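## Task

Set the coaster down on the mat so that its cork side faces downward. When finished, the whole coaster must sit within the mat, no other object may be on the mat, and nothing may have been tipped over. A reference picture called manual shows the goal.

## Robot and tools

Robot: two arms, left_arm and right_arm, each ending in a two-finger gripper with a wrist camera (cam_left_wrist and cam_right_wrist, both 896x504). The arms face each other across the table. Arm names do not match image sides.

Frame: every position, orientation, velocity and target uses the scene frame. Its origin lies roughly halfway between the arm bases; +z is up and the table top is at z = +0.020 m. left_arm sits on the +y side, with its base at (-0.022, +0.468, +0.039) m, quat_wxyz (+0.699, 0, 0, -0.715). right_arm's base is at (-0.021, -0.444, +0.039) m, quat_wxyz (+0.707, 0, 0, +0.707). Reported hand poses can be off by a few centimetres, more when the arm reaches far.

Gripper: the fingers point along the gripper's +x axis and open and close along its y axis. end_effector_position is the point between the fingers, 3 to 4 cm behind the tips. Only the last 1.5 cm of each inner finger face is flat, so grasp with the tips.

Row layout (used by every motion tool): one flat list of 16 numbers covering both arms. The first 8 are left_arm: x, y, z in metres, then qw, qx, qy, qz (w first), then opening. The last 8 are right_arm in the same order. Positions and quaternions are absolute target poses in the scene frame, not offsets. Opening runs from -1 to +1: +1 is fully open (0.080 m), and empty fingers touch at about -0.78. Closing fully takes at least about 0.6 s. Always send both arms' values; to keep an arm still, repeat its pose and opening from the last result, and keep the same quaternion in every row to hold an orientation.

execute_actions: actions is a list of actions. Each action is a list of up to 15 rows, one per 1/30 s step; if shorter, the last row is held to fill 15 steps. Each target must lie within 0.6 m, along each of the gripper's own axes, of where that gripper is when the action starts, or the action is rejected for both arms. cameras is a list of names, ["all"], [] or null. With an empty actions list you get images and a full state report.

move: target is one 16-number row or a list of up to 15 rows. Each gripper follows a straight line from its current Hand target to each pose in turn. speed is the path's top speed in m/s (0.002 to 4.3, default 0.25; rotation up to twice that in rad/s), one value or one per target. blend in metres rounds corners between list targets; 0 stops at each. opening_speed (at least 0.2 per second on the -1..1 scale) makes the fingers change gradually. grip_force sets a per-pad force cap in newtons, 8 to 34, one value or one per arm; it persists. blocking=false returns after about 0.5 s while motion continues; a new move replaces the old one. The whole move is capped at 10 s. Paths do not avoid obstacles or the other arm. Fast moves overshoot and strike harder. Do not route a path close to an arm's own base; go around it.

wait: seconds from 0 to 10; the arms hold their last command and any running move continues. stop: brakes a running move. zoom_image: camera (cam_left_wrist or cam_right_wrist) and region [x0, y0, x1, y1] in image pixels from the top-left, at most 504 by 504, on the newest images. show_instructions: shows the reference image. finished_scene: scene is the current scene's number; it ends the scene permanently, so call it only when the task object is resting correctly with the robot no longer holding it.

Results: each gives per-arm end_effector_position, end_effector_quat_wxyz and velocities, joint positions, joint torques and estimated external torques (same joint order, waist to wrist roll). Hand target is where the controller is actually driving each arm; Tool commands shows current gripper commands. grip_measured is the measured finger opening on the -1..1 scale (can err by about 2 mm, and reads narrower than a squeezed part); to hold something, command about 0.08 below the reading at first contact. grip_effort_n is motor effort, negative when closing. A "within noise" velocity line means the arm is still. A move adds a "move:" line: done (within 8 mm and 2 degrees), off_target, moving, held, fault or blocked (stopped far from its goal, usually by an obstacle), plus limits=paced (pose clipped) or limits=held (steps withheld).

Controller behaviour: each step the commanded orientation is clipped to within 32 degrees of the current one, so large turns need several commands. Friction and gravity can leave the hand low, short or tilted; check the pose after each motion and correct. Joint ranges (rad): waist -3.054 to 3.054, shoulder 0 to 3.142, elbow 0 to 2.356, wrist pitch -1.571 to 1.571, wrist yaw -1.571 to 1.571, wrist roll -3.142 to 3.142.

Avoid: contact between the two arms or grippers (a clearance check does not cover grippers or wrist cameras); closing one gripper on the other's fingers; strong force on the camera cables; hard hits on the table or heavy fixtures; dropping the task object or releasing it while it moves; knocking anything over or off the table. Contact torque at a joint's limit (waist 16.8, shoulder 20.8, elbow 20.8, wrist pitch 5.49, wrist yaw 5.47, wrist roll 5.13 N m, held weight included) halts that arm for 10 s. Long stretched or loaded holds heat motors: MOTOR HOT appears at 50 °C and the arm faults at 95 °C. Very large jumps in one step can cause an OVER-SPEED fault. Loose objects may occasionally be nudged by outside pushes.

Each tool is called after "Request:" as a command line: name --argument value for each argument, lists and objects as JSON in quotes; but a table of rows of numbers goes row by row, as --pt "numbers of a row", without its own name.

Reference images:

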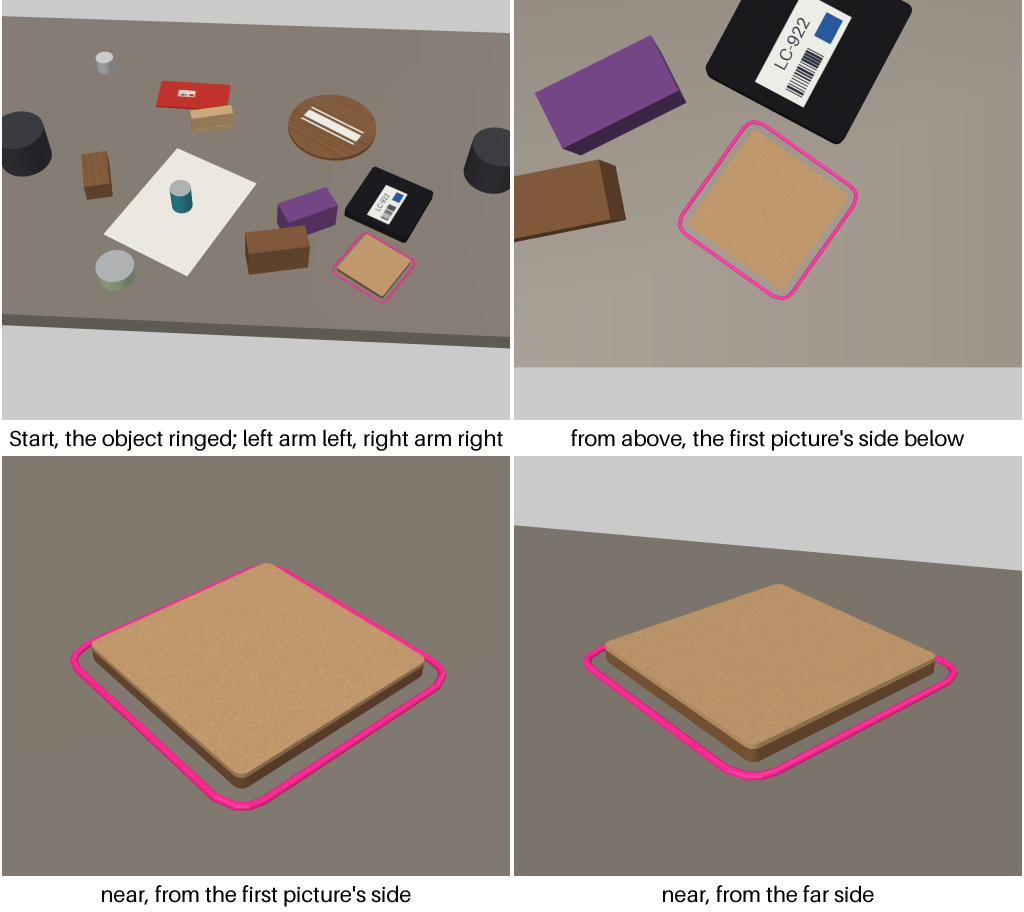

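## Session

Request:
execute_actions --actions '[]'

Scene clock: 0.00 s.
left_arm: end_effector_position=(-0.3086, +0.2774, +0.1655) grip_measured=+1.000 grip_effort_n=n/a end_effector_quat_wxyz=(+0.603, +0.467, +0.404, -0.505) | right_arm: end_effector_position=(+0.0971, -0.3767, +0.1230) grip_measured=+1.000 grip_effort_n=n/a end_effector_quat_wxyz=(+0.624, -0.327, +0.652, +0.280)
Joint positions: left_arm=[-1.084 1.874 1.566 -1.307 -0.284 -1.149 0.08] | right_arm=[-0.988 1.087 0.705 -1.239 0.06 -0.304 0.08]
Joint velocities: within noise
Joint torques (N m): no reading
External joint torques (N m): no reading
Heat: left arm: hottest wrist roll 31 °C (+0.0 °C/min); right arm: hottest wrist pitch 31 °C (+0.0 °C/min).
Hand target: left_arm -0.3090, +0.2770, +0.1677; +0.603, +0.464, +0.405, -0.507 | right_arm +0.0980, -0.3761, +0.1241; +0.626, -0.327, +0.650, +0.281
Tool commands: left_gripper/opening=+1.0 right_gripper/opening=+1.0
camera_calibration:
cam_left_wrist: T_world_to_cam=[[-0.985259, -0.0404103, -0.166228, -0.255086], [-0.0572359, 0.993568, 0.0977082, -0.278266], [0.16121, 0.105782, -0.981235, 0.262338], [0, 0, 0, 1]] pos_world=[-0.309544, 0.238417, 0.242202]
cam_right_wrist: T_world_to_cam=[[0.759042, -0.643129, 0.101192, -0.32299], [-0.63602, -0.699319, 0.326238, -0.202222], [-0.139048, -0.311989, -0.939856, 0.0925956], [0, 0, 0, 1]] pos_world=[0.129421, -0.320253, 0.185683]

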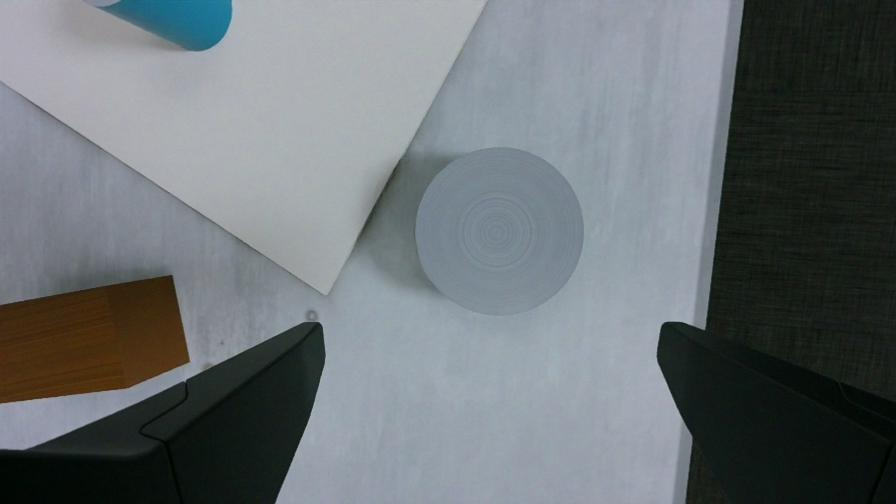

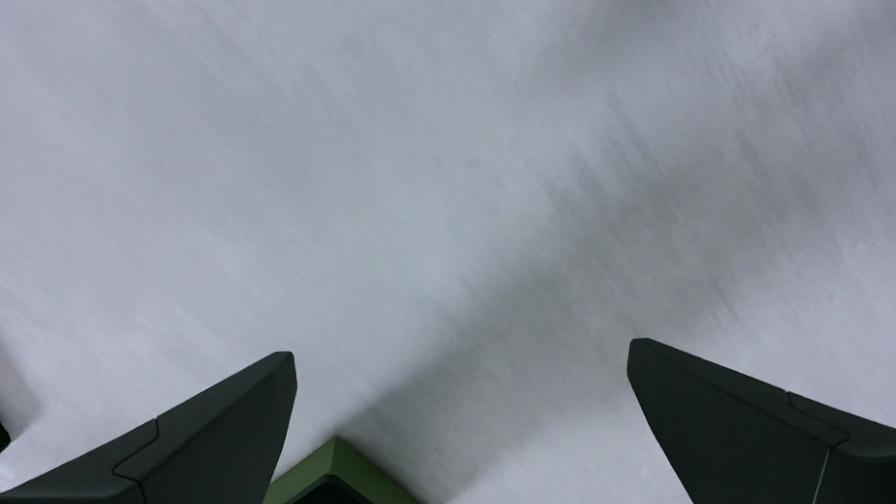

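Request:
move --target '[-0.10,0.28,0.34,0.597,0.396,0.385,-0.581,1,-0.18,-0.27,0.34,0.561,-0.43,0.43,0.561,1]' --speed 0.4 --cameras '["all"]'

Scene clock: 2.83 s.
left_arm: end_effector_position=(-0.1003, +0.2801, +0.3375) grip_measured=+1.000 grip_effort_n=-2.1 end_effector_quat_wxyz=(+0.597, +0.370, +0.376, -0.605) | right_arm: end_effector_position=(-0.1787, -0.2710, +0.3371) grip_measured=+1.000 grip_effort_n=-6.3 end_effector_quat_wxyz=(+0.545, -0.368, +0.424, +0.622)
Joint positions: left_arm=[-0.537 1.156 1.555 -1.566 -0.226 -0.512 0.08] | right_arm=[0.859 1.3 1.658 -1.576 0.191 0.804 0.08]
Joint torques (N m): left_arm=[0.25 -2.17 5.79 0.87 -0.07 0.2] | right_arm=[0.31 -2.19 6.65 0.93 0.33 0.21]
External joint torques (N m): left_arm=[0.26 -0.13 0.82 -0.04 0.07 0.19] | right_arm=[0.29 0.8 1.73 0.09 0.19 0.22]
Heat: left arm: hottest wrist roll 31 °C (+0.0 °C/min); right arm: hottest wrist pitch 31 °C (+0.0 °C/min).
Hand target: left_arm -0.0999, +0.2797, +0.3394; +0.597, +0.369, +0.374, -0.606 | right_arm -0.1800, -0.2698, +0.3394; +0.547, -0.365, +0.424, +0.623
Off the commanded pose: left_arm 0.002 m, 4 deg | right_arm 0.003 m, 10 deg.
joint sent to its limit (left arm) — joint 4 (wrist pitch), lower limit. The joint targets are off in orientation, not in position.
joint sent to its limit (right arm) — joint 4 (wrist pitch), lower limit. The joint targets are off in orientation, not in position.
move: off_target (left_arm, right_arm)
camera_calibration:
cam_left_wrist: T_world_to_cam=[[-0.999872, 0.0158939, -0.00162151, -0.0940107], [0.0159736, 0.992614, -0.120259, -0.204602], [-0.00030185, -0.120269, -0.992741, 0.448314], [0, 0, 0, 1]] pos_world=[-0.0905952, 0.258503, 0.420302]
cam_right_wrist: T_world_to_cam=[[0.996637, 0.000519245, -0.0819371, 0.211275], [-0.008115, -0.994438, -0.105008, -0.195868], [-0.081536, 0.10532, -0.99109, 0.428972], [0, 0, 0, 1]] pos_world=[-0.177178, -0.240068, 0.421893]

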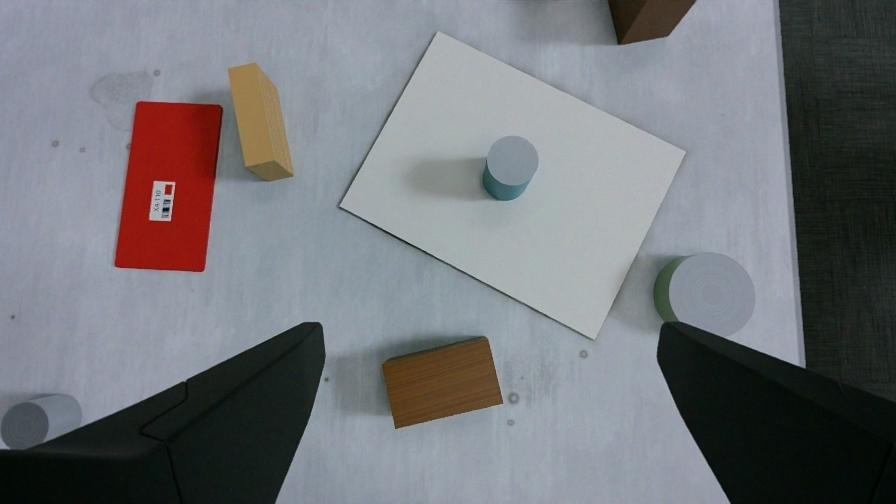

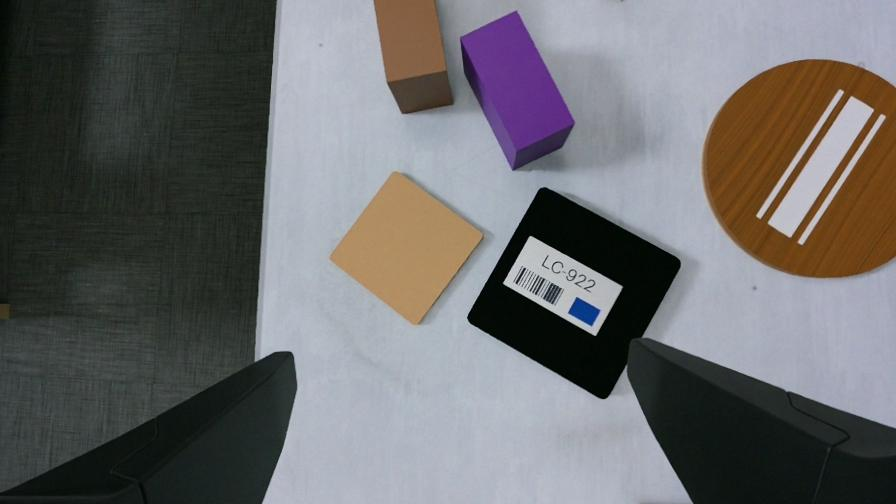

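Request:
move --pt "-0.144 0.143 0.17 0.4229 0.5534 0.3875 -0.604 1 -0.15 -0.34 0.17 0.4769 -0.2604 0.1504 0.8259 1" --pt "-0.144 0.143 0.08 0.4229 0.5534 0.3875 -0.604 1 -0.15 -0.34 0.17 0.4769 -0.2604 0.1504 0.8259 1" --speed '[0.4,0.1]' --cameras '["all"]'

Scene clock: 46.20 s.
left_arm: end_effector_position=(-0.1450, +0.1424, +0.0825) grip_measured=+1.000 grip_effort_n=-2.1 end_effector_quat_wxyz=(+0.425, +0.551, +0.387, -0.605) | right_arm: end_effector_position=(-0.1506, -0.3403, +0.1705) grip_measured=+1.000 grip_effort_n=-6.7 end_effector_quat_wxyz=(+0.475, -0.263, +0.150, +0.826)
Joint positions: left_arm=[-0.338 1.855 1.224 -0.846 -0.002 -0.015 0.08] | right_arm=[1.605 0.46 0.435 -0.957 0.803 0.82 0.08]
Joint torques (N m): left_arm=[0.24 -7.56 4.75 0.71 0.06 0.2] | right_arm=[0.29 0.04 5.76 1.14 0.65 0.24]
External joint torques (N m): left_arm=[0.25 -0.23 -0.53 0.22 0.07 0.2] | right_arm=[0.29 -0.42 -0.17 0.12 0.26 0.24]
Heat: left arm: hottest wrist roll 31 °C (+0.0 °C/min); right arm: hottest elbow 32 °C (+7.8 °C/min).
Hand target: left_arm -0.1441, +0.1430, +0.0801; +0.423, +0.553, +0.387, -0.604 | right_arm -0.1500, -0.3400, +0.1699; +0.477, -0.261, +0.150, +0.826
Off the commanded pose: left_arm 0.003 m, 0 deg | right_arm 0.001 m, 0 deg.
move: done
camera_calibration:
cam_left_wrist: T_world_to_cam=[[-0.935268, 0.353801, -0.00990302, -0.175073], [0.340934, 0.908064, 0.243277, -0.0688041], [0.0950642, 0.224153, -0.969906, 0.141514], [0, 0, 0, 1]] pos_world=[-0.153735, 0.0926986, 0.15226]
cam_right_wrist: T_world_to_cam=[[0.893382, 0.449094, 0.0135467, 0.290497], [0.355424, -0.687958, -0.632761, -0.0330564], [-0.27485, 0.570112, -0.774228, 0.365578], [0, 0, 0, 1]] pos_world=[-0.147297, -0.361622, 0.258188]

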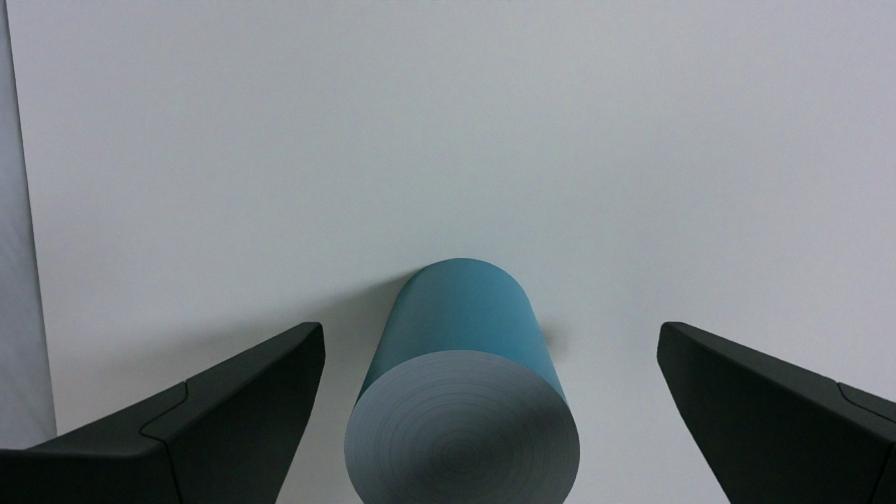

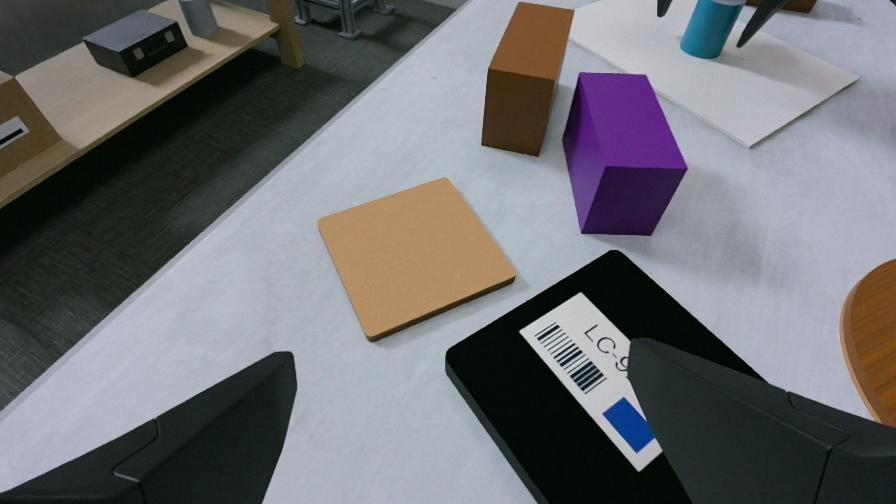

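Request:
move --pt "-0.141 0.133 0.078 0.4229 0.5534 0.3875 -0.604 1 -0.15 -0.34 0.17 0.4769 -0.2604 0.1504 0.8259 1" --pt "-0.141 0.133 0.078 0.4229 0.5534 0.3875 -0.604 -0.1 -0.15 -0.34 0.17 0.4769 -0.2604 0.1504 0.8259 1" --speed '[0.1,0.1]' --opening_speed 0.8 --cameras '["cam_left_wrist"]'

Request:
zoom_image --camera "cam_left_wrist" --region '[250, 250, 650, 504]'

Scene clock: 49.53 s.
left_arm: end_effector_position=(-0.1407, +0.1358, +0.0780) grip_measured=+0.062 grip_effort_n=-83.5 end_effector_quat_wxyz=(+0.424, +0.553, +0.389, -0.602) | right_arm: end_effector_position=(-0.1506, -0.3403, +0.1705) grip_measured=+1.000 grip_effort_n=-6.3 end_effector_quat_wxyz=(+0.475, -0.263, +0.150, +0.826)
Joint positions: left_arm=[-0.319 1.885 1.245 -0.846 0 0.003 0.038] | right_arm=[1.605 0.46 0.435 -0.957 0.803 0.82 0.08]
Joint torques (N m): left_arm=[0.23 -7.44 6.15 0.55 0.05 0.21] | right_arm=[0.31 0.09 5.76 1.14 0.65 0.26]
External joint torques (N m): left_arm=[0.22 -0.01 0.96 0.08 0.07 0.21] | right_arm=[0.31 -0.36 -0.2 0.12 0.26 0.26]
Heat: left arm: hottest wrist roll 31 °C (+0.0 °C/min); right arm: hottest elbow 32 °C (+7.3 °C/min).
Hand target: left_arm -0.1409, +0.1330, +0.0780; +0.423, +0.553, +0.387, -0.604 | right_arm -0.1500, -0.3400, +0.1699; +0.477, -0.261, +0.150, +0.826
Off the commanded pose: left_arm 0.003 m, 0 deg | right_arm 0.001 m, 0 deg.
move: done
camera_calibration:
cam_left_wrist: T_world_to_cam=[[-0.935489, 0.353229, -0.00949988, -0.168688], [0.339621, 0.906222, 0.251831, -0.0637453], [0.0975629, 0.232359, -0.967725, 0.137232], [0, 0, 0, 1]] pos_world=[-0.149545, 0.085466, 0.147253]
Images, in order (width x height): cam_left_wrist 896x504.

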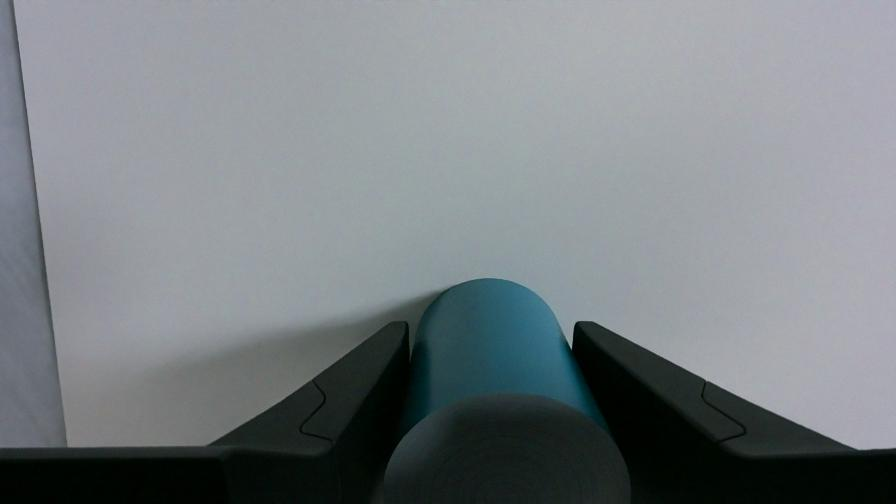

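Scaled by 1.260 from the camera's 896x504 image, which has a finer 1280x720 frame.

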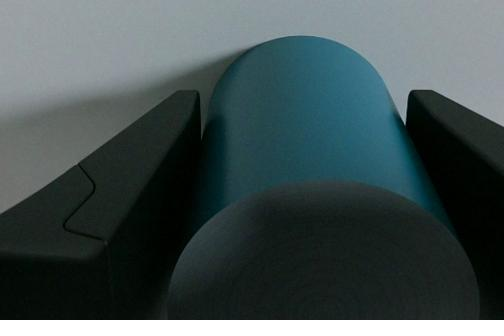

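Request:
move --pt "-0.141 0.133 0.10 0.4229 0.5534 0.3875 -0.604 -0.1 -0.17 -0.28 0.18 0.4769 -0.2604 0.1504 0.8259 1" --pt "0.035 0.24 0.11 0.5648 0.4343 0.5175 -0.4739 -0.1 -0.21 -0.19 0.14 0.0482 0.6742 0.0442 -0.7358 1" --pt "0.035 0.24 0.0745 0.5648 0.4343 0.5175 -0.4739 -0.1 -0.21 -0.19 0.14 0.0482 0.6742 0.0442 -0.7358 1" --pt "0.035 0.24 0.0745 0.5648 0.4343 0.5175 -0.4739 0.5 -0.21 -0.19 0.14 0.0482 0.6742 0.0442 -0.7358 1" --pt "0.035 0.26 0.16 0.5648 0.4343 0.5175 -0.4739 0.5 -0.21 -0.19 0.11 0.0482 0.6742 0.0442 -0.7358 1" --speed '[0.15,0.3,0.06,0.1,0.2]' --blend '[0.01,0.01,0,0,0]' --cameras '["all"]'

Scene clock: 64.83 s.
left_arm: end_effector_position=(+0.0339, +0.2622, +0.1557) grip_measured=+0.498 grip_effort_n=11.4 end_effector_quat_wxyz=(+0.561, +0.437, +0.523, -0.470) | right_arm: end_effector_position=(-0.2102, -0.1891, +0.1136) grip_measured=+1.000 grip_effort_n=-6.7 end_effector_quat_wxyz=(-0.043, -0.671, -0.043, +0.739)
Joint positions: left_arm=[0.296 1.289 0.958 -1.17 0.008 0.095 0.057] | right_arm=[0.598 1.741 1.212 -0.993 -0.082 -1.093 0.08]
Joint torques (N m): left_arm=[0.24 -4.71 6.58 0.43 0.08 0.2] | right_arm=[0.36 -5.19 4.94 0.71 0.05 -0.19]
External joint torques (N m): left_arm=[0.24 -1.19 1.05 0 0.08 0.2] | right_arm=[0.37 1.26 -0.31 0.34 0.14 -0.19]
Heat: left arm: hottest elbow 32 °C (+4.0 °C/min); right arm: hottest elbow 32 °C (+5.0 °C/min).
Hand target: left_arm +0.0350, +0.2600, +0.1600; +0.565, +0.434, +0.517, -0.474 | right_arm -0.2100, -0.1901, +0.1100; +0.048, +0.674, +0.044, -0.736
Off the commanded pose: left_arm 0.005 m, 1 deg | right_arm 0.004 m, 1 deg.
move: done
camera_calibration:
cam_left_wrist: T_world_to_cam=[[-0.98689, -0.161188, -0.00813699, 0.0872302], [-0.157544, 0.95118, 0.265399, -0.254159], [-0.0350394, 0.263201, -0.964104, 0.161888], [0, 0, 0, 1]] pos_world=[0.0517178, 0.213202, 0.22424]
cam_right_wrist: T_world_to_cam=[[-0.0908028, 0.99397, 0.0614759, 0.167402], [0.981716, 0.0789713, 0.173198, 0.241209], [0.167298, 0.0760786, -0.982967, 0.242169], [0, 0, 0, 1]] pos_world=[-0.262113, -0.203865, 0.185976]

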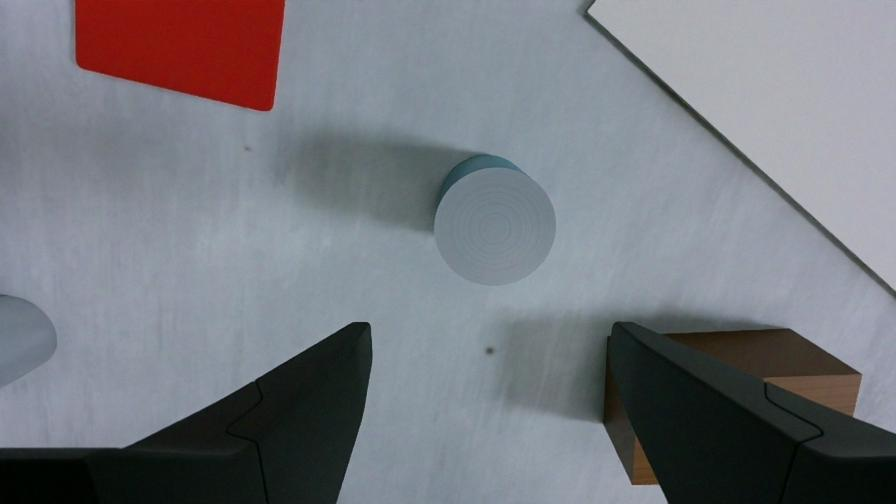

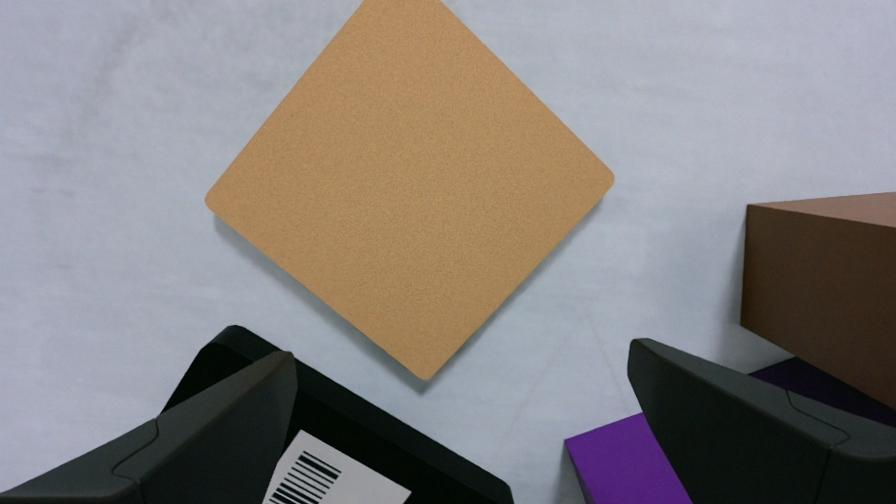

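Request:
move --pt "0.035 0.30 0.2 0.5648 0.4343 0.5175 -0.4739 0.5 -0.237 -0.204 0.09 0.0482 0.6742 0.0442 -0.7358 -0.3" --pt "0.035 0.30 0.2 0.5648 0.4343 0.5175 -0.4739 0.5 -0.237 -0.204 0.050 0.0482 0.6742 0.0442 -0.7358 -0.3" --pt "0.035 0.30 0.2 0.5648 0.4343 0.5175 -0.4739 0.5 -0.277 -0.207 0.050 0.0482 0.6742 0.0442 -0.7358 -0.3" --speed '[0.15,0.04,0.05]' --cameras '["cam_right_wrist"]'

Scene clock: 71.50 s.
left_arm: end_effector_position=(+0.0342, +0.3013, +0.1959) grip_measured=+0.498 grip_effort_n=11.4 end_effector_quat_wxyz=(+0.561, +0.437, +0.523, -0.470) | right_arm: end_effector_position=(-0.2796, -0.2018, +0.0632) grip_measured=-0.297 grip_effort_n=-20.7 end_effector_quat_wxyz=(-0.038, -0.663, -0.055, +0.745)
Joint positions: left_arm=[0.363 1.142 1.025 -1.384 0.013 0.161 0.057] | right_arm=[0.786 1.907 1.208 -0.776 -0.071 -0.912 0.022]
Joint torques (N m): left_arm=[0.28 -3.56 6.63 0.44 0.09 0.21] | right_arm=[0.45 -3.22 4.3 0.55 0.03 0.19]
External joint torques (N m): left_arm=[0.28 -1.12 1.11 -0.02 0.08 0.21] | right_arm=[0.48 4.14 -0.73 0.09 0.12 0.19]
Heat: left arm: hottest elbow 32 °C (+4.0 °C/min); right arm: hottest elbow 32 °C (+4.0 °C/min).
Hand target: left_arm +0.0350, +0.3000, +0.1999; +0.565, +0.434, +0.517, -0.474 | right_arm -0.2768, -0.2071, +0.0505; +0.048, +0.674, +0.044, -0.736
Off the commanded pose: left_arm 0.004 m, 1 deg | right_arm 0.014 m, 2 deg.
move: off_target (right_arm)
camera_calibration:
cam_right_wrist: T_world_to_cam=[[-0.0964794, 0.991573, 0.0864567, 0.17312], [0.984822, 0.0825083, 0.152701, 0.321945], [0.14428, 0.099877, -0.984484, 0.203609], [0, 0, 0, 1]] pos_world=[-0.329733, -0.21856, 0.136321]
Images, in order (width x height): cam_right_wrist 896x504.

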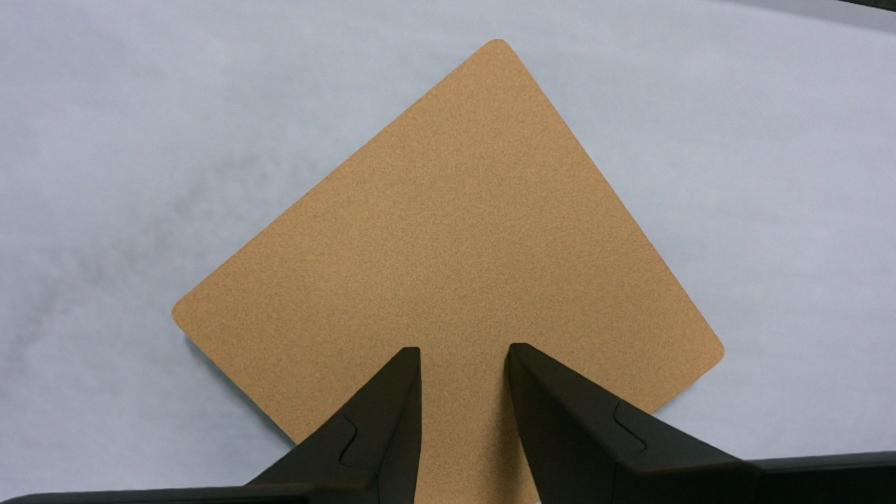

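Request:
move --pt "0.035 0.30 0.2 0.5648 0.4343 0.5175 -0.4739 0.5 -0.333 -0.207 0.051 0.0482 0.6742 0.0442 -0.7358 -0.3" --speed 0.05 --cameras '["cam_right_wrist"]'

Scene clock: 74.57 s.
left_arm: end_effector_position=(+0.0342, +0.3013, +0.1959) grip_measured=+0.498 grip_effort_n=11.4 end_effector_quat_wxyz=(+0.561, +0.437, +0.523, -0.470) | right_arm: end_effector_position=(-0.3351, -0.2032, +0.0642) grip_measured=-0.297 grip_effort_n=-20.7 end_effector_quat_wxyz=(-0.041, -0.663, -0.053, +0.745)
Joint positions: left_arm=[0.363 1.142 1.025 -1.384 0.013 0.161 0.057] | right_arm=[0.89 2.047 1.416 -0.842 -0.066 -0.809 0.022]
Joint torques (N m): left_arm=[0.25 -3.54 6.65 0.45 0.08 0.21] | right_arm=[0.55 -4.38 4.85 0.57 0.05 0.22]
External joint torques (N m): left_arm=[0.25 -1.03 1.14 0.02 0.07 0.2] | right_arm=[0.65 4.06 -0.35 0.09 0.12 0.21]
Heat: left arm: hottest elbow 33 °C (+5.0 °C/min); right arm: hottest wrist pitch 32 °C (+1.0 °C/min).
Hand target: left_arm +0.0350, +0.3000, +0.1999; +0.565, +0.434, +0.517, -0.474 | right_arm -0.3327, -0.2072, +0.0512; +0.048, +0.674, +0.044, -0.736
Off the commanded pose: left_arm 0.004 m, 1 deg | right_arm 0.014 m, 2 deg.
move: off_target (right_arm)
camera_calibration:
cam_right_wrist: T_world_to_cam=[[-0.0979355, 0.99203, 0.0792806, 0.169057], [0.984617, 0.0850037, 0.152657, 0.376969], [0.144701, 0.0930116, -0.985094, 0.211622], [0, 0, 0, 1]] pos_world=[-0.385235, -0.219436, 0.137518]
Images, in order (width x height): cam_right_wrist 896x504.

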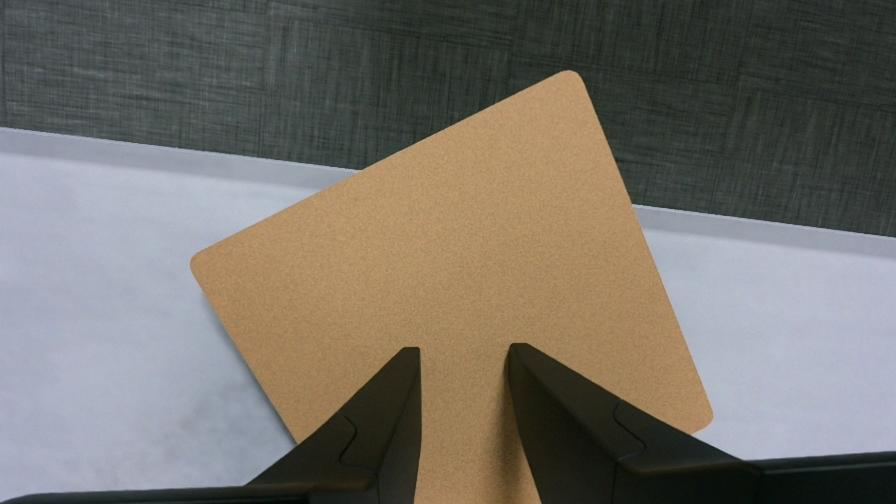

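Request:
move --pt "0.035 0.30 0.2 0.5648 0.4343 0.5175 -0.4739 0.5 -0.335 -0.205 0.10 0.0482 0.6742 0.0442 -0.7358 -0.3" --pt "0.035 0.30 0.2 0.5648 0.4343 0.5175 -0.4739 0.5 -0.443 -0.25 0.20 0.4545 -0.7071 0 0.5416 0.11" --speed '[0.1,0.25]' --cameras '["cam_right_wrist"]'

Scene clock: 82.77 s.
left_arm: end_effector_position=(+0.0342, +0.3013, +0.1959) grip_measured=+0.498 grip_effort_n=11.4 end_effector_quat_wxyz=(+0.561, +0.437, +0.523, -0.470) | right_arm: end_effector_position=(-0.4397, -0.2515, +0.2015) grip_measured=+0.107 grip_effort_n=11.9 end_effector_quat_wxyz=(+0.429, -0.624, -0.045, +0.652)
Joint positions: left_arm=[0.363 1.142 1.025 -1.384 0.013 0.161 0.057] | right_arm=[1.347 2.355 2.339 -1.564 0.684 0.365 0.04]
Joint torques (N m): left_arm=[0.28 -3.55 6.66 0.45 0.08 0.21] | right_arm=[-0.07 -8.26 6.87 0.66 0.64 0.29]
External joint torques (N m): left_arm=[0.3 -1.07 1.15 0 0.06 0.21] | right_arm=[0.02 2.16 1.58 0.36 0.23 0.26]
Heat: left arm: hottest elbow 33 °C (+4.0 °C/min); right arm: hottest shoulder 33 °C (+2.0 °C/min).
Hand target: left_arm +0.0350, +0.3000, +0.1999; +0.565, +0.434, +0.517, -0.474 | right_arm -0.4422, -0.2500, +0.1997; -0.433, +0.621, +0.044, -0.652
Off the commanded pose: left_arm 0.004 m, 1 deg | right_arm 0.004 m, 17 deg.
joint sent to its limit (right arm) — joint 3 (elbow), upper limit, where the elbow is as straight as it goes. The joint targets are off in orientation, not in position.
move: off_target (right_arm); target 2's new opening was sent with right_arm's hand 0.004 m and 17 deg from that target
camera_calibration:
cam_right_wrist: T_world_to_cam=[[0.515901, 0.57852, 0.631792, 0.250481], [0.760616, -0.648635, -0.0271513, 0.216514], [0.394095, 0.494558, -0.774662, 0.534652], [0, 0, 0, 1]] pos_world=[-0.50461, -0.268886, 0.261801]
Images, in order (width x height): cam_right_wrist 896x504.

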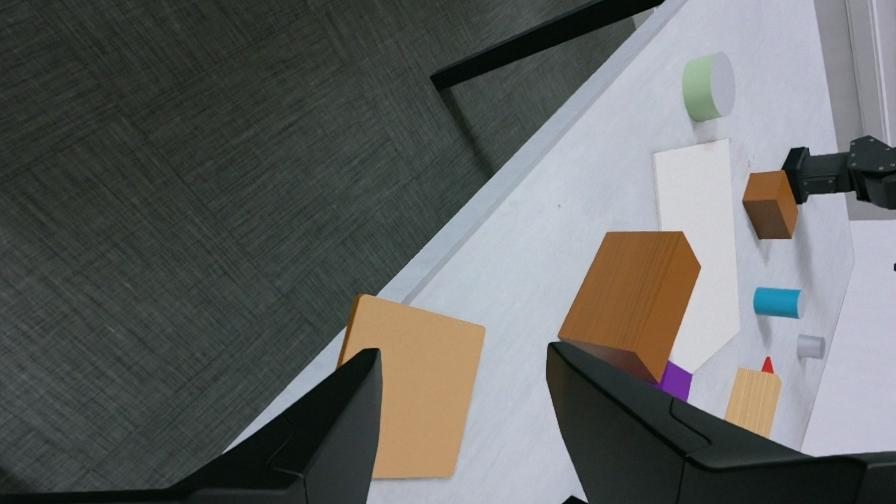

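Request:
move --pt "0.035 0.30 0.2 0.5648 0.4343 0.5175 -0.4739 0.5 -0.43 -0.26 0.12 0.31 -0.7033 -0.074 0.6356 0.25" --speed 0.2 --cameras '["cam_right_wrist"]'

Scene clock: 86.37 s.
left_arm: end_effector_position=(+0.0342, +0.3013, +0.1959) grip_measured=+0.498 grip_effort_n=11.4 end_effector_quat_wxyz=(+0.561, +0.437, +0.523, -0.470) | right_arm: end_effector_position=(-0.4303, -0.2607, +0.1121) grip_measured=+0.247 grip_effort_n=11.9 end_effector_quat_wxyz=(+0.310, -0.709, -0.077, +0.629)
Joint positions: left_arm=[0.363 1.142 1.025 -1.384 0.013 0.161 0.057] | right_arm=[1.328 2.355 2.024 -1.325 0.56 0.126 0.046]
Joint torques (N m): left_arm=[0.27 -3.56 6.65 0.45 0.09 0.21] | right_arm=[-0.28 -12.09 4.93 0.53 0.18 -0.14]
External joint torques (N m): left_arm=[0.27 -1.09 1.16 0.01 0.07 0.21] | right_arm=[-0.28 -1.73 -0.31 0.35 -0.14 -0.17]
Heat: left arm: hottest elbow 34 °C (+5.1 °C/min); right arm: hottest shoulder 34 °C (+3.0 °C/min).
Hand target: left_arm +0.0350, +0.3000, +0.1999; +0.565, +0.434, +0.517, -0.474 | right_arm -0.4301, -0.2600, +0.1200; -0.310, +0.703, +0.074, -0.636
Off the commanded pose: left_arm 0.004 m, 1 deg | right_arm 0.008 m, 1 deg.
move: done
camera_calibration:
cam_right_wrist: T_world_to_cam=[[0.292443, 0.757215, 0.58404, 0.263294], [0.840965, -0.494393, 0.219894, 0.247933], [0.455252, 0.426851, -0.781373, 0.475739], [0, 0, 0, 1]] pos_world=[-0.502083, -0.279864, 0.163437]
Images, in order (width x height): cam_right_wrist 896x504.

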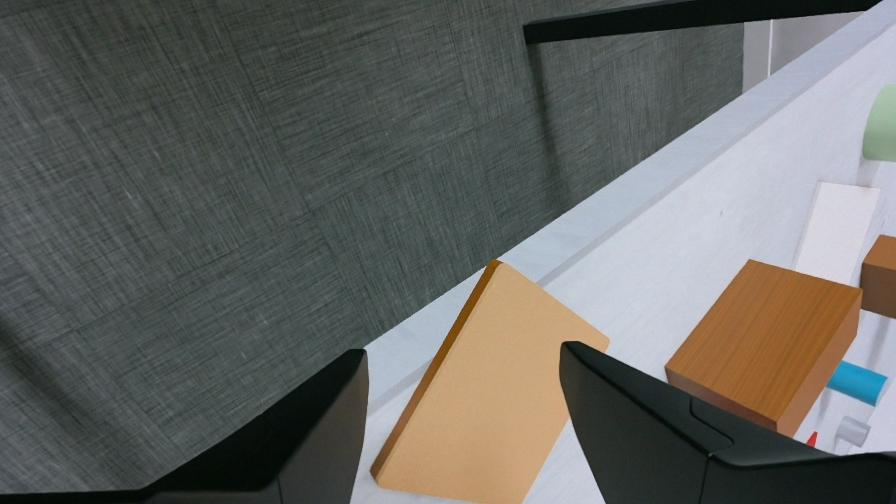

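Request:
move --pt "0.035 0.30 0.2 0.5648 0.4343 0.5175 -0.4739 0.5 -0.4136 -0.237 0.057 0.31 -0.7033 -0.074 0.6356 0.25" --speed 0.12 --cameras '["cam_right_wrist"]'

Scene clock: 89.07 s.
left_arm: end_effector_position=(+0.0342, +0.3013, +0.1959) grip_measured=+0.498 grip_effort_n=11.9 end_effector_quat_wxyz=(+0.561, +0.437, +0.523, -0.470) | right_arm: end_effector_position=(-0.4132, -0.2374, +0.0527) grip_measured=+0.247 grip_effort_n=11.9 end_effector_quat_wxyz=(+0.310, -0.707, -0.074, +0.632)
Joint positions: left_arm=[0.363 1.142 1.025 -1.384 0.013 0.161 0.057] | right_arm=[1.266 2.349 1.774 -1.035 0.56 0.056 0.046]
Joint torques (N m): left_arm=[0.25 -3.56 6.62 0.45 0.09 0.21] | right_arm=[-0.19 -10.87 4.76 0.59 0.27 -0.11]
External joint torques (N m): left_arm=[0.28 -1.07 1.13 0.02 0.07 0.21] | right_arm=[-0.26 -0.81 -0.29 0.33 -0.05 -0.14]
Heat: left arm: hottest elbow 34 °C (+5.1 °C/min); right arm: hottest shoulder 36 °C (+5.1 °C/min).
Hand target: left_arm +0.0350, +0.3000, +0.1999; +0.565, +0.434, +0.517, -0.474 | right_arm -0.4137, -0.2370, +0.0570; -0.310, +0.703, +0.074, -0.636
Off the commanded pose: left_arm 0.004 m, 1 deg | right_arm 0.004 m, 1 deg.
move: done
camera_calibration:
cam_right_wrist: T_world_to_cam=[[0.299342, 0.757339, 0.580372, 0.27832], [0.841818, -0.495959, 0.212997, 0.258503], [0.449152, 0.424808, -0.786003, 0.408839], [0, 0, 0, 1]] pos_world=[-0.484556, -0.256254, 0.104759]
Images, in order (width x height): cam_right_wrist 896x504.

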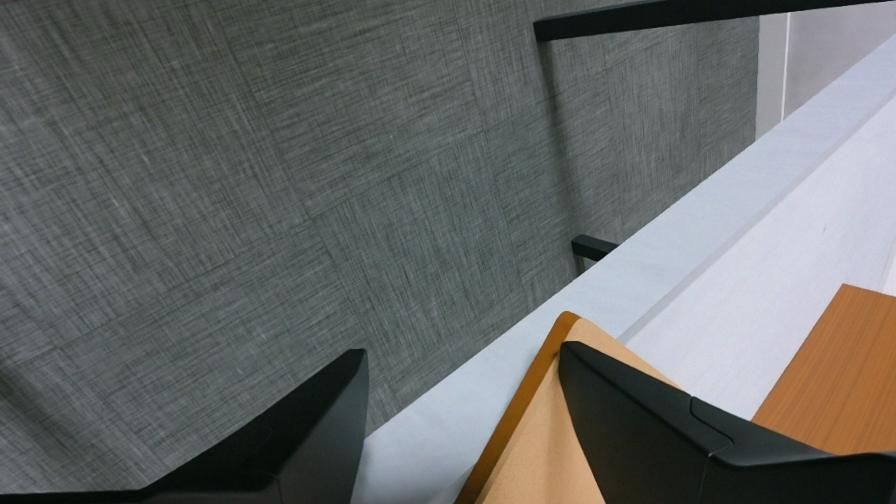

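Request:
move --pt "0.035 0.30 0.2 0.5648 0.4343 0.5175 -0.4739 0.5 -0.3975 -0.192 0.056 0.31 -0.7033 -0.074 0.6356 0.25" --speed 0.06 --cameras '["cam_right_wrist"]'

Scene clock: 91.73 s.
left_arm: end_effector_position=(+0.0342, +0.3013, +0.1959) grip_measured=+0.498 grip_effort_n=11.4 end_effector_quat_wxyz=(+0.561, +0.437, +0.523, -0.470) | right_arm: end_effector_position=(-0.3979, -0.1918, +0.0515) grip_measured=+0.247 grip_effort_n=10.5 end_effector_quat_wxyz=(+0.310, -0.706, -0.074, +0.632)
Joint positions: left_arm=[0.363 1.142 1.025 -1.384 0.013 0.161 0.057] | right_arm=[1.157 2.338 1.75 -0.953 0.56 -0.072 0.046]
Joint torques (N m): left_arm=[0.27 -3.56 6.63 0.44 0.09 0.21] | right_arm=[-0.04 -11.27 4.39 0.76 0.24 -0.12]
External joint torques (N m): left_arm=[0.28 -1.1 1.16 0.02 0.07 0.21] | right_arm=[-0.05 -1.31 -0.64 0.42 -0.07 -0.15]
Heat: left arm: hottest elbow 34 °C (+5.0 °C/min); right arm: hottest shoulder 37 °C (+6.0 °C/min).
Hand target: left_arm +0.0350, +0.3000, +0.1999; +0.565, +0.434, +0.517, -0.474 | right_arm -0.3976, -0.1920, +0.0560; -0.310, +0.703, +0.074, -0.636
Off the commanded pose: left_arm 0.004 m, 1 deg | right_arm 0.005 m, 1 deg.
move: done
camera_calibration:
cam_right_wrist: T_world_to_cam=[[0.30068, 0.7571, 0.579992, 0.240409], [0.841663, -0.496657, 0.211982, 0.268343], [0.448548, 0.424419, -0.786558, 0.381257], [0, 0, 0, 1]] pos_world=[-0.469152, -0.210552, 0.103562]
Images, in order (width x height): cam_right_wrist 896x504.

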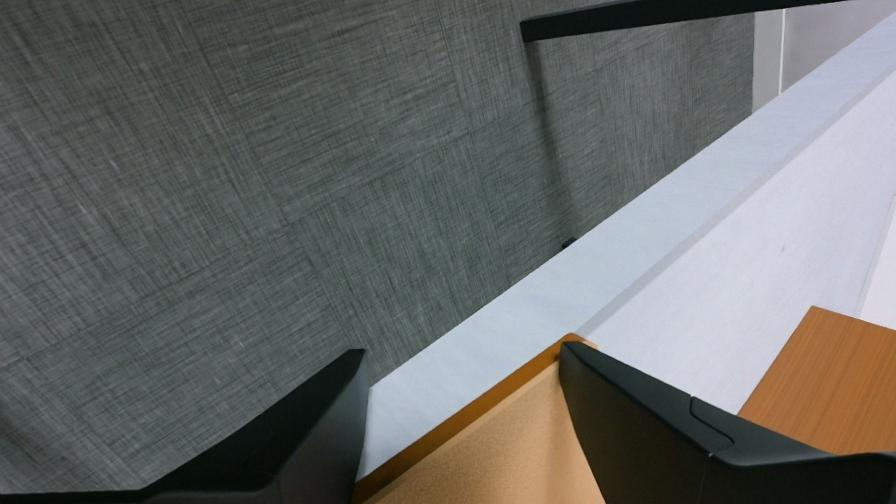

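Request:
move --pt "0.035 0.30 0.2 0.5648 0.4343 0.5175 -0.4739 0.5 -0.432 -0.255 0.058 0.31 -0.7033 -0.074 0.6356 0.25" --pt "0.035 0.30 0.2 0.5648 0.4343 0.5175 -0.4739 0.5 -0.432 -0.255 0.15 0.31 -0.7033 -0.074 0.6356 0.25" --pt "0.035 0.30 0.2 0.5648 0.4343 0.5175 -0.4739 0.5 -0.342 -0.19 0.12 0.0482 0.6742 0.0442 -0.7358 -0.3" --speed '[0.1,0.2,0.25]' --cameras '["cam_right_wrist"]'

Scene clock: 101.23 s.
left_arm: end_effector_position=(+0.0342, +0.3013, +0.1959) grip_measured=+0.498 grip_effort_n=11.4 end_effector_quat_wxyz=(+0.561, +0.437, +0.523, -0.470) | right_arm: end_effector_position=(-0.3413, -0.1895, +0.1163) grip_measured=-0.296 grip_effort_n=-21.6 end_effector_quat_wxyz=(-0.047, -0.678, -0.042, +0.732)
Joint positions: left_arm=[0.363 1.142 1.025 -1.384 0.013 0.161 0.057] | right_arm=[0.877 2.079 1.682 -1.123 -0.058 -0.817 0.022]
Joint torques (N m): left_arm=[0.28 -3.54 6.62 0.45 0.09 0.2] | right_arm=[0.03 -9.28 5.82 0.34 -0.28 -0.19]
External joint torques (N m): left_arm=[0.29 -1.12 1.13 0 0.07 0.2] | right_arm=[-0.1 -0.43 0.45 -0.04 -0.19 -0.19]
Heat: left arm: hottest elbow 34 °C (+4.1 °C/min); right arm: hottest shoulder 40 °C (+9.1 °C/min).
Hand target: left_arm +0.0350, +0.3000, +0.1999; +0.565, +0.434, +0.517, -0.474 | right_arm -0.3420, -0.1900, +0.1201; +0.048, +0.674, +0.044, -0.736
Off the commanded pose: left_arm 0.004 m, 1 deg | right_arm 0.004 m, 1 deg.
move: done
camera_calibration:
cam_right_wrist: T_world_to_cam=[[-0.0946568, 0.994056, 0.0537784, 0.155285], [0.978132, 0.0828191, 0.190783, 0.367004], [0.185196, 0.0706614, -0.980158, 0.2716], [0, 0, 0, 1]] pos_world=[-0.394579, -0.203948, 0.187842]
Images, in order (width x height): cam_right_wrist 896x504.

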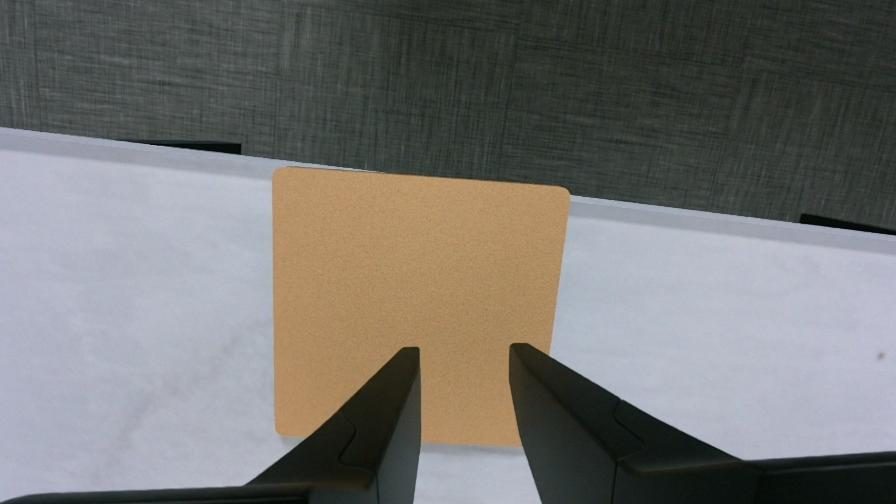

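Request:
move --pt "0.035 0.30 0.2 0.5648 0.4343 0.5175 -0.4739 0.5 -0.326 -0.20 0.08 0.0482 0.6742 0.0442 -0.7358 -0.3" --pt "0.035 0.30 0.2 0.5648 0.4343 0.5175 -0.4739 0.5 -0.326 -0.20 0.052 0.0482 0.6742 0.0442 -0.7358 -0.3" --pt "0.035 0.30 0.2 0.5648 0.4343 0.5175 -0.4739 0.5 -0.358 -0.20 0.052 0.0482 0.6742 0.0442 -0.7358 -0.3" --speed '[0.15,0.04,0.05]' --cameras '["cam_right_wrist"]'

Scene clock: 105.73 s.
left_arm: end_effector_position=(+0.0342, +0.3013, +0.1959) grip_measured=+0.498 grip_effort_n=11.4 end_effector_quat_wxyz=(+0.561, +0.437, +0.523, -0.470) | right_arm: end_effector_position=(-0.3594, -0.1963, +0.0653) grip_measured=-0.297 grip_effort_n=-20.7 end_effector_quat_wxyz=(-0.041, -0.664, -0.052, +0.745)
Joint positions: left_arm=[0.363 1.142 1.025 -1.384 0.013 0.161 0.057] | right_arm=[0.915 2.131 1.551 -0.894 -0.063 -0.784 0.022]
Joint torques (N m): left_arm=[0.27 -3.56 6.63 0.45 0.09 0.21] | right_arm=[0.46 -5.01 5.14 0.55 -0.04 0.2]
External joint torques (N m): left_arm=[0.28 -1.04 1.12 0.02 0.07 0.21] | right_arm=[0.45 3.96 -0.06 0.1 0.04 0.2]
Heat: left arm: hottest elbow 35 °C (+5.0 °C/min); right arm: hottest shoulder 40 °C (+9.0 °C/min).
Hand target: left_arm +0.0350, +0.3000, +0.1999; +0.565, +0.434, +0.517, -0.474 | right_arm -0.3577, -0.2001, +0.0523; +0.048, +0.674, +0.044, -0.736
Off the commanded pose: left_arm 0.004 m, 1 deg | right_arm 0.014 m, 2 deg.
move: off_target (right_arm)
camera_calibration:
cam_right_wrist: T_world_to_cam=[[-0.0979778, 0.992077, 0.0786352, 0.159821], [0.984211, 0.0848904, 0.155313, 0.399821], [0.147407, 0.0926108, -0.984731, 0.216382], [0, 0, 0, 1]] pos_world=[-0.409745, -0.212535, 0.138414]
Images, in order (width x height): cam_right_wrist 896x504.

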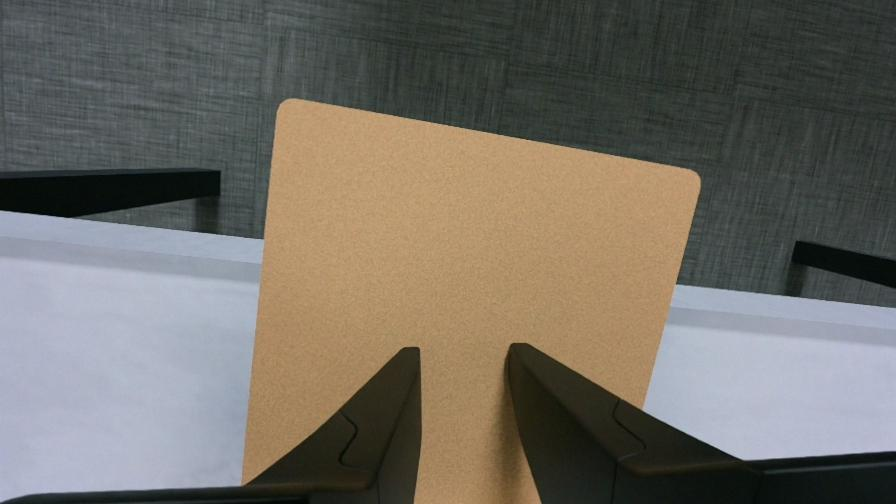

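Request:
move --pt "0.035 0.30 0.2 0.5648 0.4343 0.5175 -0.4739 0.5 -0.358 -0.20 0.11 0.0482 0.6742 0.0442 -0.7358 -0.3" --pt "0.035 0.30 0.2 0.5648 0.4343 0.5175 -0.4739 0.5 -0.42 -0.30 0.16 0.282 -0.6993 -0.1045 0.6484 0.38" --pt "0.035 0.30 0.2 0.5648 0.4343 0.5175 -0.4739 0.5 -0.404 -0.292 0.067 0.282 -0.6993 -0.1045 0.6484 0.38" --speed '[0.1,0.25,0.15]' --cameras '["cam_right_wrist"]'

Scene clock: 113.30 s.
left_arm: end_effector_position=(+0.0342, +0.3013, +0.1959) grip_measured=+0.498 grip_effort_n=11.4 end_effector_quat_wxyz=(+0.561, +0.437, +0.523, -0.470) | right_arm: end_effector_position=(-0.4054, -0.2935, +0.0705) grip_measured=+0.377 grip_effort_n=11.9 end_effector_quat_wxyz=(+0.282, -0.696, -0.101, +0.652)
Joint positions: left_arm=[0.363 1.142 1.025 -1.384 0.013 0.161 0.057] | right_arm=[1.389 2.206 1.607 -1.011 0.551 0.096 0.052]
Joint torques (N m): left_arm=[0.27 -3.56 6.63 0.45 0.09 0.21] | right_arm=[-0.22 -7.76 4.88 0.59 0.54 -0.13]
External joint torques (N m): left_arm=[0.26 -1.07 1.1 0 0.08 0.21] | right_arm=[-0.25 1.44 -0.08 0.34 0.23 -0.16]
Heat: left arm: hottest elbow 35 °C (+4.0 °C/min); right arm: hottest shoulder 41 °C (+10.1 °C/min).
Hand target: left_arm +0.0350, +0.3000, +0.1999; +0.565, +0.434, +0.517, -0.474 | right_arm -0.4040, -0.2920, +0.0671; -0.282, +0.699, +0.104, -0.648
Off the commanded pose: left_arm 0.004 m, 1 deg | right_arm 0.004 m, 1 deg.
move: done
camera_calibration:
cam_right_wrist: T_world_to_cam=[[0.243956, 0.782815, 0.572439, 0.293809], [0.886582, -0.419239, 0.195478, 0.262233], [0.393011, 0.459826, -0.796306, 0.431441], [0, 0, 0, 1]] pos_world=[-0.473729, -0.318448, 0.12411]
Images, in order (width x height): cam_right_wrist 896x504.

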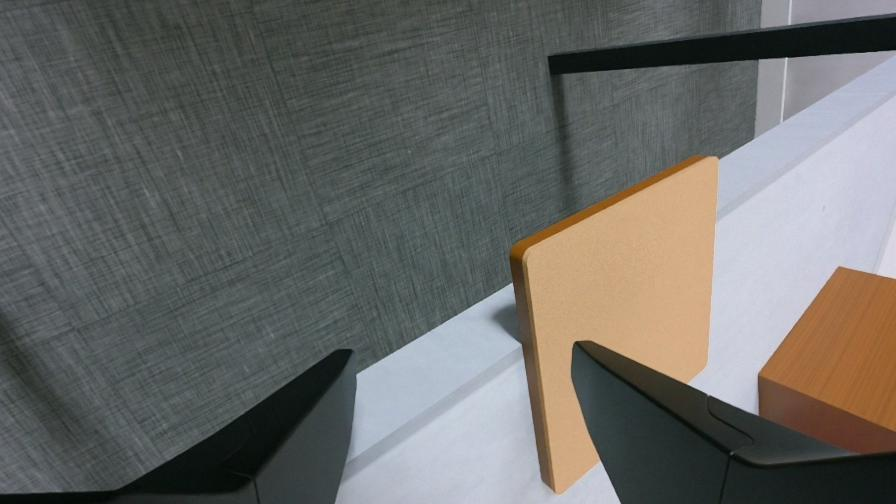

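Request:
move --pt "0.035 0.30 0.2 0.5648 0.4343 0.5175 -0.4739 0.5 -0.4095 -0.286 0.055 0.282 -0.6993 -0.1045 0.6484 0.38" --pt "0.035 0.30 0.2 0.5648 0.4343 0.5175 -0.4739 0.5 -0.3985 -0.245 0.055 0.282 -0.6993 -0.1045 0.6484 0.38" --speed '[0.1,0.06]' --cameras '["cam_right_wrist"]'

Scene clock: 117.77 s.
left_arm: end_effector_position=(+0.0342, +0.3013, +0.1959) grip_measured=+0.498 grip_effort_n=11.4 end_effector_quat_wxyz=(+0.561, +0.437, +0.523, -0.470) | right_arm: end_effector_position=(-0.3988, -0.2456, +0.0530) grip_measured=+0.377 grip_effort_n=11.9 end_effector_quat_wxyz=(+0.281, -0.701, -0.101, +0.648)
Joint positions: left_arm=[0.363 1.142 1.025 -1.384 0.013 0.161 0.057] | right_arm=[1.272 2.243 1.593 -0.904 0.553 -0.038 0.052]
Joint torques (N m): left_arm=[0.26 -3.56 6.67 0.45 0.09 0.22] | right_arm=[-0.05 -9.58 4.75 0.73 0.52 -0.12]
External joint torques (N m): left_arm=[0.27 -1.09 1.2 0.02 0.07 0.21] | right_arm=[-0.08 -0.16 -0.22 0.39 0.21 -0.14]
Heat: left arm: hottest elbow 35 °C (+3.0 °C/min); right arm: hottest shoulder 41 °C (+10.0 °C/min).
Hand target: left_arm +0.0350, +0.3000, +0.1999; +0.565, +0.434, +0.517, -0.474 | right_arm -0.3986, -0.2451, +0.0550; -0.282, +0.699, +0.104, -0.648
Off the commanded pose: left_arm 0.004 m, 1 deg | right_arm 0.002 m, 0 deg.
move: done
camera_calibration:
cam_right_wrist: T_world_to_cam=[[0.238783, 0.783534, 0.573635, 0.262698], [0.882904, -0.421122, 0.207694, 0.277356], [0.404305, 0.456871, -0.792342, 0.396396], [0, 0, 0, 1]] pos_world=[-0.467872, -0.270134, 0.105783]
Images, in order (width x height): cam_right_wrist 896x504.

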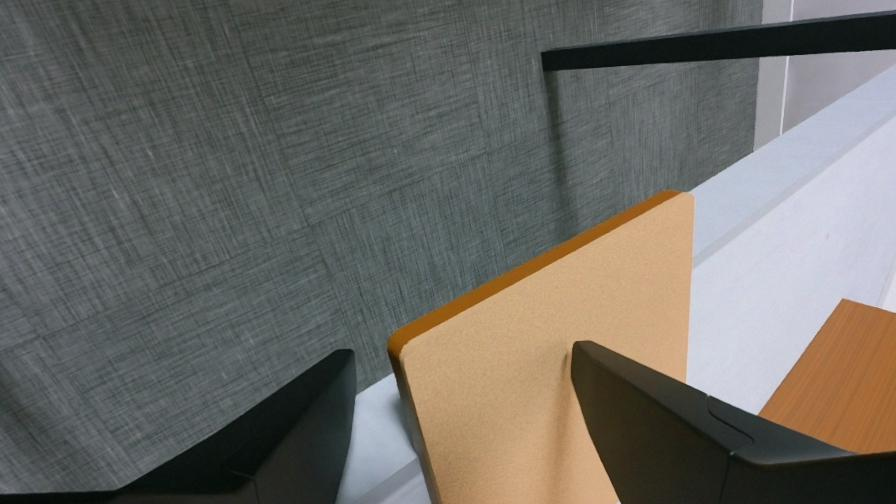

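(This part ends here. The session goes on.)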